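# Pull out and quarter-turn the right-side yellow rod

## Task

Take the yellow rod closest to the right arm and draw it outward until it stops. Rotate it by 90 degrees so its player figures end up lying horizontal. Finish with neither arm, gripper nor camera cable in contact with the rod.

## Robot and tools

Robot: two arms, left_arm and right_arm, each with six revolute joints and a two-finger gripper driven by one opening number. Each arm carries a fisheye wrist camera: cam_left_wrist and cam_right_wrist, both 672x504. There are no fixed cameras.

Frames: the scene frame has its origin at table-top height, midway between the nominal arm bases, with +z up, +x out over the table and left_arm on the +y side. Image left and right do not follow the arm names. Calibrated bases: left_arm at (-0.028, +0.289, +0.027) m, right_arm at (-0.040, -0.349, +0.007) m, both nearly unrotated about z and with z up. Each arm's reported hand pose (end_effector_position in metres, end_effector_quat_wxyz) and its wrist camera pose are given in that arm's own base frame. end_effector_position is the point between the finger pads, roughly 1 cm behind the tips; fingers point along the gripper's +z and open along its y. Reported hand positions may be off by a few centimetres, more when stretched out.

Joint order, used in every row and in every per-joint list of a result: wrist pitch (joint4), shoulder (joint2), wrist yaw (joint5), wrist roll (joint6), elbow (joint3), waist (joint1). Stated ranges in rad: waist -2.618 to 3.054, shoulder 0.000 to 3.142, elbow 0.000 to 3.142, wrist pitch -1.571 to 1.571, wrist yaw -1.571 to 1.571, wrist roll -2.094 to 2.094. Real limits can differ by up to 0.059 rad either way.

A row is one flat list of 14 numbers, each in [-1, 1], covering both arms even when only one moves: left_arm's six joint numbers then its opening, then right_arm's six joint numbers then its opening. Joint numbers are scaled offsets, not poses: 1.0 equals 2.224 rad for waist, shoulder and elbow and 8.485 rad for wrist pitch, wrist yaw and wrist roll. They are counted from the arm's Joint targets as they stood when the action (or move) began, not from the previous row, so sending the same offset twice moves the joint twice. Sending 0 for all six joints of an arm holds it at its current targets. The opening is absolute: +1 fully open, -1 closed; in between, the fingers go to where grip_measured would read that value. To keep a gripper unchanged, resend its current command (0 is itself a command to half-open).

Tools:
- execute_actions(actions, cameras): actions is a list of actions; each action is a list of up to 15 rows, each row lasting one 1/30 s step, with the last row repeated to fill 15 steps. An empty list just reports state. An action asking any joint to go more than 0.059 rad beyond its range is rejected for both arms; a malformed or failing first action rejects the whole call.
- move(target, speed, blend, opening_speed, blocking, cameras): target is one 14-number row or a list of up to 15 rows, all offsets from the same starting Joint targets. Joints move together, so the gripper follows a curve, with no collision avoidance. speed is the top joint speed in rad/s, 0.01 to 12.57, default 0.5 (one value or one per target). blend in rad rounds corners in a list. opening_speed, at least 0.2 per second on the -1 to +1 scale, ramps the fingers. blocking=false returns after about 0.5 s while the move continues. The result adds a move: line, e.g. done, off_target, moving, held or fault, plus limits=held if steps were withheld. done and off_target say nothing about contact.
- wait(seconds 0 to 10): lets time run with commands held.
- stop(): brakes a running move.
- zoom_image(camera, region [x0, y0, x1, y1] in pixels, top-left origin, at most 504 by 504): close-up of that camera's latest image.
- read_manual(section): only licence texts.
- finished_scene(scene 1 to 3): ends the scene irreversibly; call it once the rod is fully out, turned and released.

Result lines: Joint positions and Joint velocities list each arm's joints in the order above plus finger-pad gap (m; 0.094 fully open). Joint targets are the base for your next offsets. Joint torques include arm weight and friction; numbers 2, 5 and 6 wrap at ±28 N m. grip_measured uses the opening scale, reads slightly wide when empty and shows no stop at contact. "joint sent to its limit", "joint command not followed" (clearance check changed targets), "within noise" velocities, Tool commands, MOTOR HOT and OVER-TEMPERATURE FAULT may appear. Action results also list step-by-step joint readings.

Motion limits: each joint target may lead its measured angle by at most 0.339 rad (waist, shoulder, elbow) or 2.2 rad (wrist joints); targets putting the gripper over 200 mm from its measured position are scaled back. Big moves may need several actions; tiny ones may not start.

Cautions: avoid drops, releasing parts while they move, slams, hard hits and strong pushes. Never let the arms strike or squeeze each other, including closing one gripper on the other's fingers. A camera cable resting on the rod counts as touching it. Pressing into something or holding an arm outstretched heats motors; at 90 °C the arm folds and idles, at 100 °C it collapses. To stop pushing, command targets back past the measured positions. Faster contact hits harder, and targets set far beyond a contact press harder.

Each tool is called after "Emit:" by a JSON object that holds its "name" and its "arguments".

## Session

Emit:
{"name": "execute_actions", "arguments": {"actions": []}}

Scene clock: 0.00 s.
left_arm: end_effector_position=(+0.4127, +0.0165, +0.1264) grip_measured=+1.000 end_effector_quat_wxyz=(+0.618, -0.002, +0.786, +0.007) | right_arm: end_effector_position=(+0.3903, -0.0463, +0.1052) grip_measured=+1.000 end_effector_quat_wxyz=(+0.587, +0.098, +0.798, -0.097)
Joint names: [wrist pitch, shoulder, wrist yaw, wrist roll, elbow, waist]
Joint positions: left_arm=[0.901 1.55 0.039 0.018 0.411 0.054 0.094] | right_arm=[0.871 1.537 0.276 0.046 0.357 0.003 0.094]
Joint velocities: within noise
Joint torques (N m): no reading
Heat: left arm: 40 °C; right arm: 40 °C.
Joint targets: left_arm=[0.889 1.548 0.039 0.019 0.413 0.054] | right_arm=[0.861 1.534 0.277 0.048 0.360 0.003]
Tool commands: left_gripper/opening=+1.0 right_gripper/opening=+1.0
camera_calibration:
cam_left_wrist: T_world_to_cam=[[-0.0177666, -0.985889, 0.166453, -0.00796993], [-0.580802, -0.125334, -0.804339, 0.378982], [0.813851, -0.110967, -0.570379, -0.140833], [0, 0, 0, 1]] pos_world=[0.334589, 0.0240143, 0.225829]
cam_right_wrist: T_world_to_cam=[[-0.259, -0.939853, 0.222701, 0.0247898], [-0.669431, 0.00846419, -0.742826, 0.372487], [0.696262, -0.341475, -0.631359, -0.103415], [0, 0, 0, 1]] pos_world=[0.327779, -0.0151678, 0.20588]

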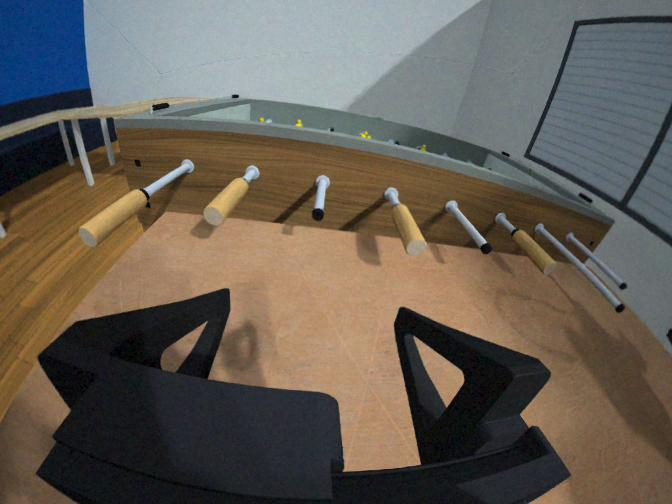

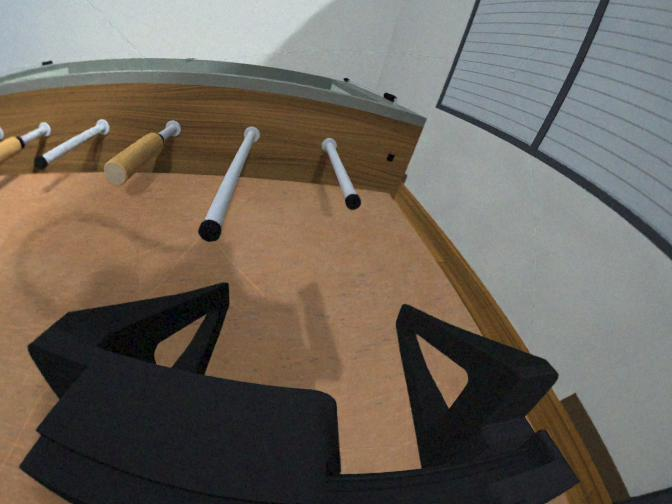

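Emit:
{"name": "move", "arguments": {"target": [[0,0,0,0,0,0,1,-0.0992,0.25,0.0206,0.026,0.5165,0.1946,1],[0,0,0,0,0,0,1,-0.0716,0.3031,0.0206,0.026,0.4641,0.1946,1]], "speed": 1.0, "blend": 0.1}}

Scene clock: 20.40 s.
left_arm: end_effector_position=(+0.4127, +0.0165, +0.1264) grip_measured=+1.000 end_effector_quat_wxyz=(+0.618, -0.002, +0.786, +0.007) | right_arm: end_effector_position=(+0.5627, +0.1793, +0.0761) grip_measured=+1.000 end_effector_quat_wxyz=(+0.511, +0.029, +0.859, -0.021)
Joint names: [wrist pitch, shoulder, wrist yaw, wrist roll, elbow, waist]
Joint positions: left_arm=[0.901 1.55 0.039 0.018 0.411 0.054 0.094] | right_arm=[0.242 2.201 0.444 0.254 1.402 0.437 0.094]
Joint velocities: within noise
Joint torques (N m): left_arm=[1.85 -6.82 0 0.02 5.65 -0.06] | right_arm=[1.64 -10.61 0.28 0.16 5.64 -0.05]
Heat: left arm: 40 °C; right arm: 40 °C.
Joint targets: left_arm=[0.889 1.548 0.039 0.019 0.413 0.054] | right_arm=[0.253 2.208 0.452 0.268 1.392 0.436]
move: done
camera_calibration:
cam_left_wrist: T_world_to_cam=[[-0.0177666, -0.985889, 0.166453, -0.00796993], [-0.580802, -0.125334, -0.804339, 0.378982], [0.813851, -0.110967, -0.570379, -0.140833], [0, 0, 0, 1]] pos_world=[0.334589, 0.0240143, 0.225829]
cam_right_wrist: T_world_to_cam=[[-0.0274207, -0.982132, 0.186184, 0.168078], [-0.790985, -0.0925675, -0.604793, 0.540429], [0.611221, -0.163853, -0.774313, -0.137863], [0, 0, 0, 1]] pos_world=[0.516344, 0.192512, 0.188805]

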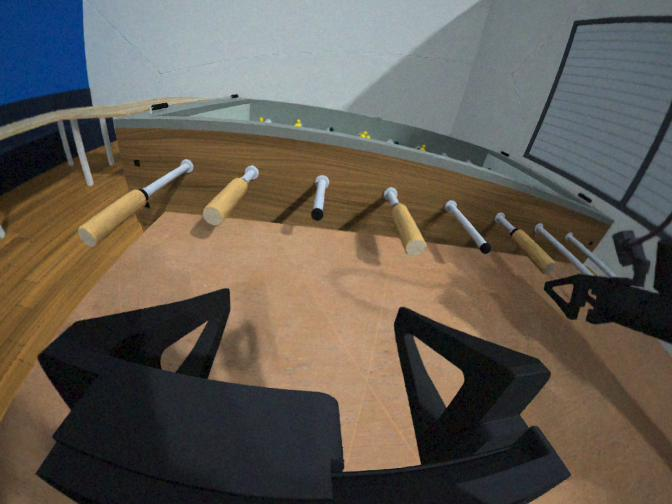

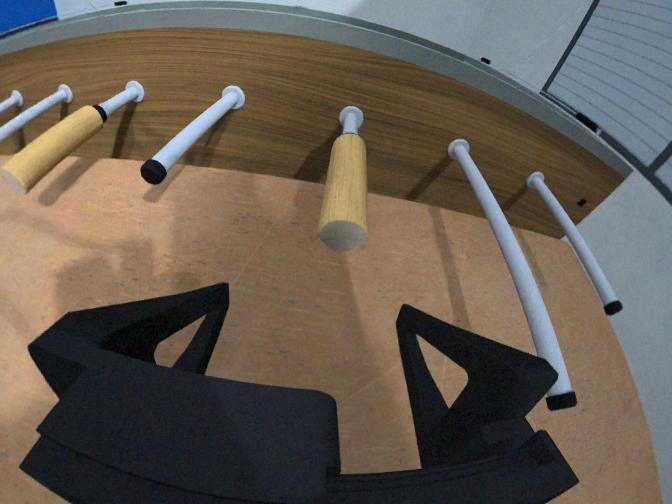

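Emit:
{"name": "move", "arguments": {"target": [[0,0,0,0,0,0,1,0,0,-0.002,0,0,-0.009,1],[0,0,0,0,0,0,1,-0.0216,0.1167,-0.0098,-0.0065,0.2095,-0.0438,1],[0,0,0,0,0,0,1,-0.0216,0.1167,-0.0098,-0.0065,0.2095,-0.0438,-0.5]], "speed": 0.6, "opening_speed": 0.7, "cameras": ["cam_right_wrist"]}}

Scene clock: 48.67 s.
left_arm: end_effector_position=(+0.4127, +0.0165, +0.1264) grip_measured=+1.000 end_effector_quat_wxyz=(+0.618, -0.002, +0.786, +0.007) | right_arm: end_effector_position=(+0.6430, +0.1618, +0.0766) grip_measured=-0.303 end_effector_quat_wxyz=(+0.512, +0.038, +0.858, -0.021)
Joint names: [wrist pitch, shoulder, wrist yaw, wrist roll, elbow, waist]
Joint positions: left_arm=[0.901 1.55 0.039 0.018 0.411 0.054 0.094] | right_arm=[0.079 2.441 0.374 0.217 1.827 0.343 0.033]
Joint velocities: within noise
Joint torques (N m): left_arm=[1.85 -6.78 0 0.01 5.67 -0.05] | right_arm=[1.5 -11.11 0.11 -0.04 9.24 -0.39]
Heat: left arm: 40 °C; right arm: 43 °C.
Joint targets: left_arm=[0.889 1.548 0.039 0.019 0.413 0.054] | right_arm=[0.070 2.468 0.369 0.213 1.858 0.339]
move: done
camera_calibration:
cam_right_wrist: T_world_to_cam=[[-0.0437619, -0.98332, 0.176538, 0.164349], [-0.789842, -0.0741506, -0.608812, 0.599227], [0.611748, -0.16608, -0.773422, -0.1894], [0, 0, 0, 1]] pos_world=[0.596352, 0.174585, 0.189316]
Images, in order (width x height): cam_right_wrist 672x504.

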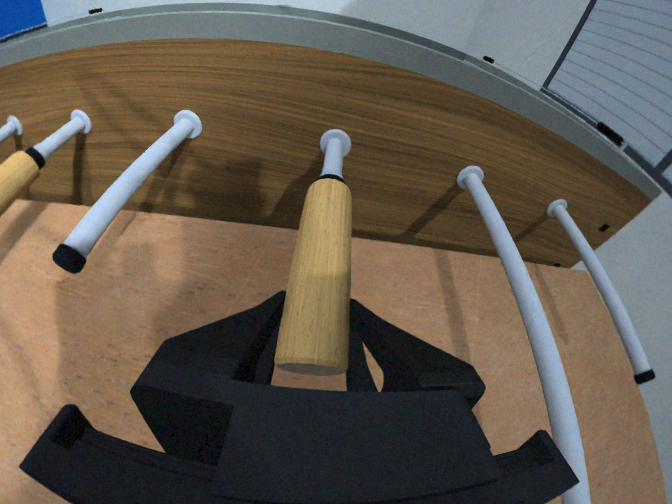

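Emit:
{"name": "move", "arguments": {"target": [[0,0,0,0,0,0,1,0.0179,-0.0908,0.0056,0.0037,-0.1646,0.0249,-0.5],[0,0,0,0,0,0,1,0.0294,-0.1647,0.0123,0.0083,-0.29,0.0549,-0.5],[0,0,0,0,0,0,1,0.036,-0.2327,0.0207,0.0147,-0.3946,0.0934,-0.5],[0,0,0,0,0,0,1,0.0373,-0.2756,0.0276,0.0203,-0.4543,0.1253,-0.5]], "speed": [0.4,0.4,0.3,0.2], "blend": 0.04}}

Scene clock: 65.87 s.
left_arm: end_effector_position=(+0.4127, +0.0165, +0.1264) grip_measured=+1.000 end_effector_quat_wxyz=(+0.618, -0.002, +0.786, +0.007) | right_arm: end_effector_position=(+0.4689, +0.1781, +0.0747) grip_measured=-0.305 end_effector_quat_wxyz=(+0.536, +0.053, +0.843, +0.005)
Joint names: [wrist pitch, shoulder, wrist yaw, wrist roll, elbow, waist]
Joint positions: left_arm=[0.901 1.55 0.039 0.018 0.411 0.054 0.094] | right_arm=[0.506 1.959 0.533 0.353 0.937 0.542 0.033]
Joint velocities: within noise
Joint torques (N m): left_arm=[1.86 -6.8 -0.01 0.01 5.64 -0.06] | right_arm=[0.54 -17.28 1.01 0.36 -0.83 6.75]
Heat: left arm: 40 °C; right arm: 43 °C.
Joint targets: left_arm=[0.889 1.548 0.039 0.019 0.413 0.054] | right_arm=[0.387 1.855 0.603 0.385 0.848 0.617]
move: off_target (right_arm); right_arm: the wrist pitch is farthest, 0.119 rad from its target
camera_calibration:
cam_left_wrist: T_world_to_cam=[[-0.0177666, -0.985889, 0.166453, -0.00796993], [-0.580802, -0.125334, -0.804339, 0.378982], [0.813851, -0.110967, -0.570379, -0.140833], [0, 0, 0, 1]] pos_world=[0.334589, 0.0240143, 0.225829]
cam_right_wrist: T_world_to_cam=[[-0.0522553, -0.991711, 0.117382, 0.183003], [-0.752666, -0.0381399, -0.657297, 0.441491], [0.656325, -0.122697, -0.744435, -0.112485], [0, 0, 0, 1]] pos_world=[0.415685, 0.184523, 0.184971]

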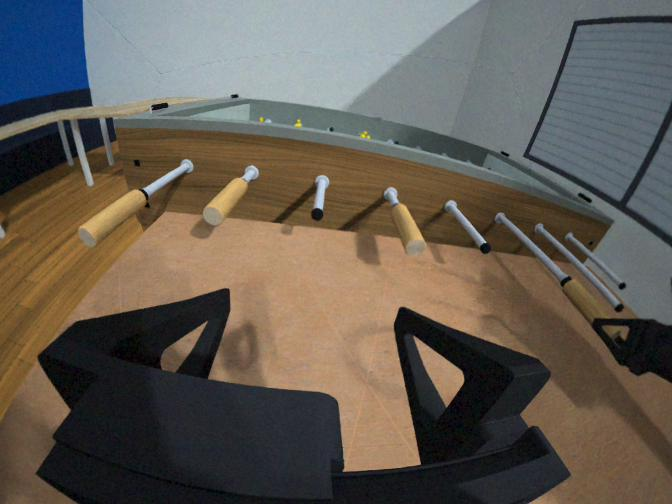

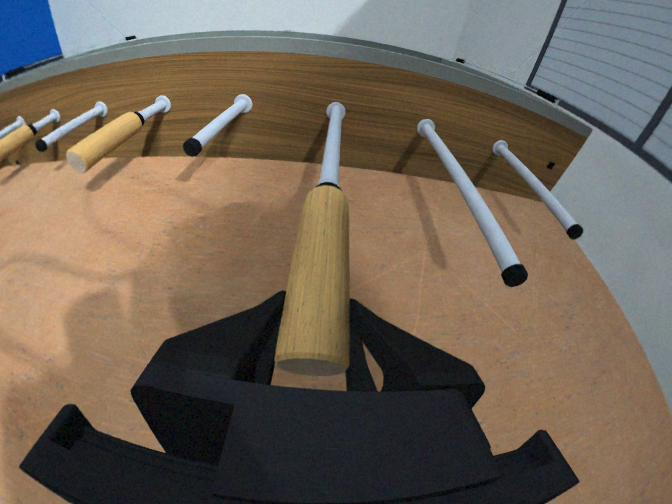

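Emit:
{"name": "move", "arguments": {"target": [[0,0,0,0,0,0,1,-0.0012,0.0376,-0.006,-0.0049,0.052,-0.0276,-0.5],[0,0,0,0,0,0,1,0,0.0754,0.0227,-0.0415,0.0791,0.0044,-0.5],[0,0,0,0,0,0,1,0.0212,0.1193,0.0448,-0.0904,0.0837,0.0242,-0.5],[0,0,0,0,0,0,1,0.0664,0.1737,0.0567,-0.157,0.0713,0.0331,-0.5],[0,0,0,0,0,0,1,0.1154,0.2415,0.0659,-0.2358,0.0679,0.0368,-0.5]], "speed": 0.7, "blend": 0.05, "cameras": ["cam_right_wrist"]}}

Scene clock: 93.33 s.
left_arm: end_effector_position=(+0.4127, +0.0165, +0.1264) grip_measured=+1.000 end_effector_quat_wxyz=(+0.618, -0.002, +0.786, +0.007) | right_arm: end_effector_position=(+0.4710, +0.1784, +0.0724) grip_measured=-0.306 end_effector_quat_wxyz=(+0.384, -0.400, +0.587, -0.590)
Joint names: [wrist pitch, shoulder, wrist yaw, wrist roll, elbow, waist]
Joint positions: left_arm=[0.901 1.55 0.039 0.018 0.411 0.054 0.094] | right_arm=[1.329 2.378 1.071 -1.574 1.03 0.676 0.033]
Joint velocities: within noise
Joint torques (N m): left_arm=[1.85 -6.72 -0.01 0.01 5.67 -0.06] | right_arm=[1.76 -9.02 1.06 -0.46 1.73 2.11]
Heat: left arm: 40 °C; right arm: 47 °C.
Joint targets: left_arm=[0.889 1.548 0.039 0.019 0.413 0.054] | right_arm=[1.366 2.392 1.162 -1.615 0.999 0.699]
move: off_target (right_arm); right_arm: the wrist yaw is farthest, 0.091 rad from its target
camera_calibration:
cam_right_wrist: T_world_to_cam=[[0.0391551, 0.198276, 0.979364, -0.134073], [-0.714411, -0.679709, 0.166172, 0.478361], [0.69863, -0.706175, 0.115037, -0.0935525], [0, 0, 0, 1]] pos_world=[0.412355, 0.285665, 0.0625778]
Images, in order (width x height): cam_right_wrist 672x504.

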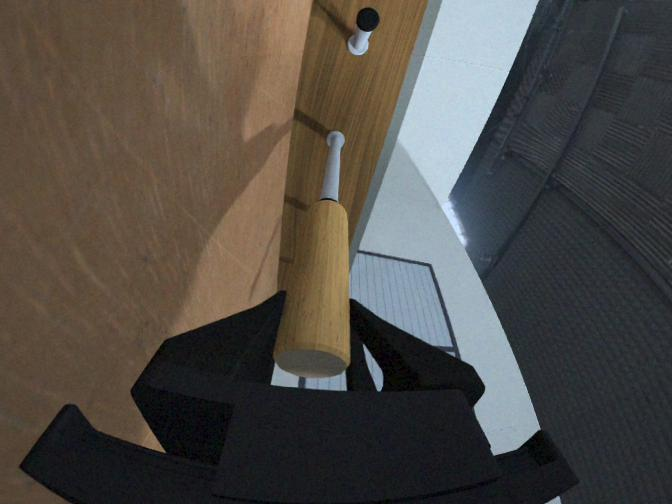

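Emit:
{"name": "move", "arguments": {"target": [[0,0,0,0,0,0,1,-0.0025,0.0014,-0.0093,0.0041,0.0229,-0.0077,-0.5],[0,0,0,0,0,0,1,-0.0025,0.0014,-0.0093,0.0041,0.0229,-0.0077,0.2],[0,0,0,0,0,0,1,-0.0025,0.0014,-0.0093,0.0041,0.0229,0.088,0.2]], "speed": 0.4, "opening_speed": 0.7}}

Scene clock: 102.53 s.
left_arm: end_effector_position=(+0.4127, +0.0165, +0.1264) grip_measured=+1.000 end_effector_quat_wxyz=(+0.618, -0.002, +0.786, +0.007) | right_arm: end_effector_position=(+0.4207, +0.2761, +0.0712) grip_measured=+0.198 end_effector_quat_wxyz=(+0.440, -0.463, +0.540, -0.548)
Joint names: [wrist pitch, shoulder, wrist yaw, wrist roll, elbow, waist]
Joint positions: left_arm=[0.901 1.55 0.039 0.018 0.411 0.054 0.094] | right_arm=[1.323 2.381 1.081 -1.582 1.034 0.897 0.056]
Joint velocities: within noise
Joint torques (N m): left_arm=[1.85 -6.78 0 0.01 5.64 -0.06] | right_arm=[1.61 -9.05 0.09 0.02 5.14 -0.13]
Heat: left arm: 40 °C; right arm: 46 °C.
Joint targets: left_arm=[0.889 1.548 0.039 0.019 0.413 0.054] | right_arm=[1.345 2.395 1.083 -1.581 1.049 0.895]
move: done
camera_calibration:
cam_left_wrist: T_world_to_cam=[[-0.0177666, -0.985889, 0.166453, -0.00796993], [-0.580802, -0.125334, -0.804339, 0.378982], [0.813851, -0.110967, -0.570379, -0.140833], [0, 0, 0, 1]] pos_world=[0.334589, 0.0240143, 0.225829]
cam_right_wrist: T_world_to_cam=[[0.00102604, 0.213289, 0.976989, -0.138224], [-0.555428, -0.812308, 0.17792, 0.477957], [0.831564, -0.542829, 0.117633, -0.0905135], [0, 0, 0, 1]] pos_world=[0.34088, 0.368596, 0.0606524]

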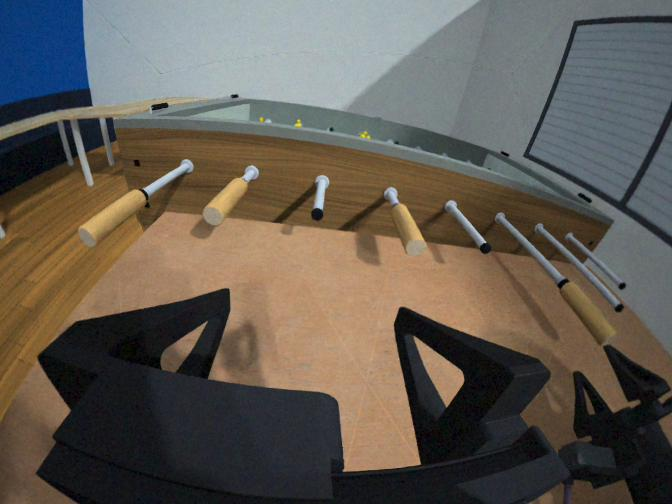

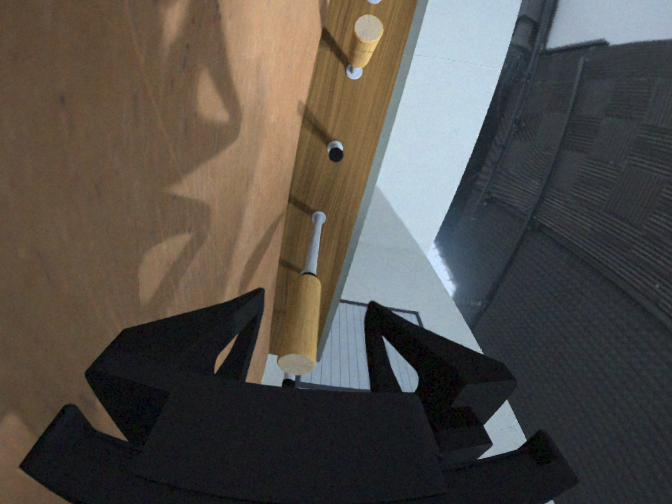

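Emit:
{"name": "finished_scene", "arguments": {"scene": 3}}

The scene is finished: the task was done.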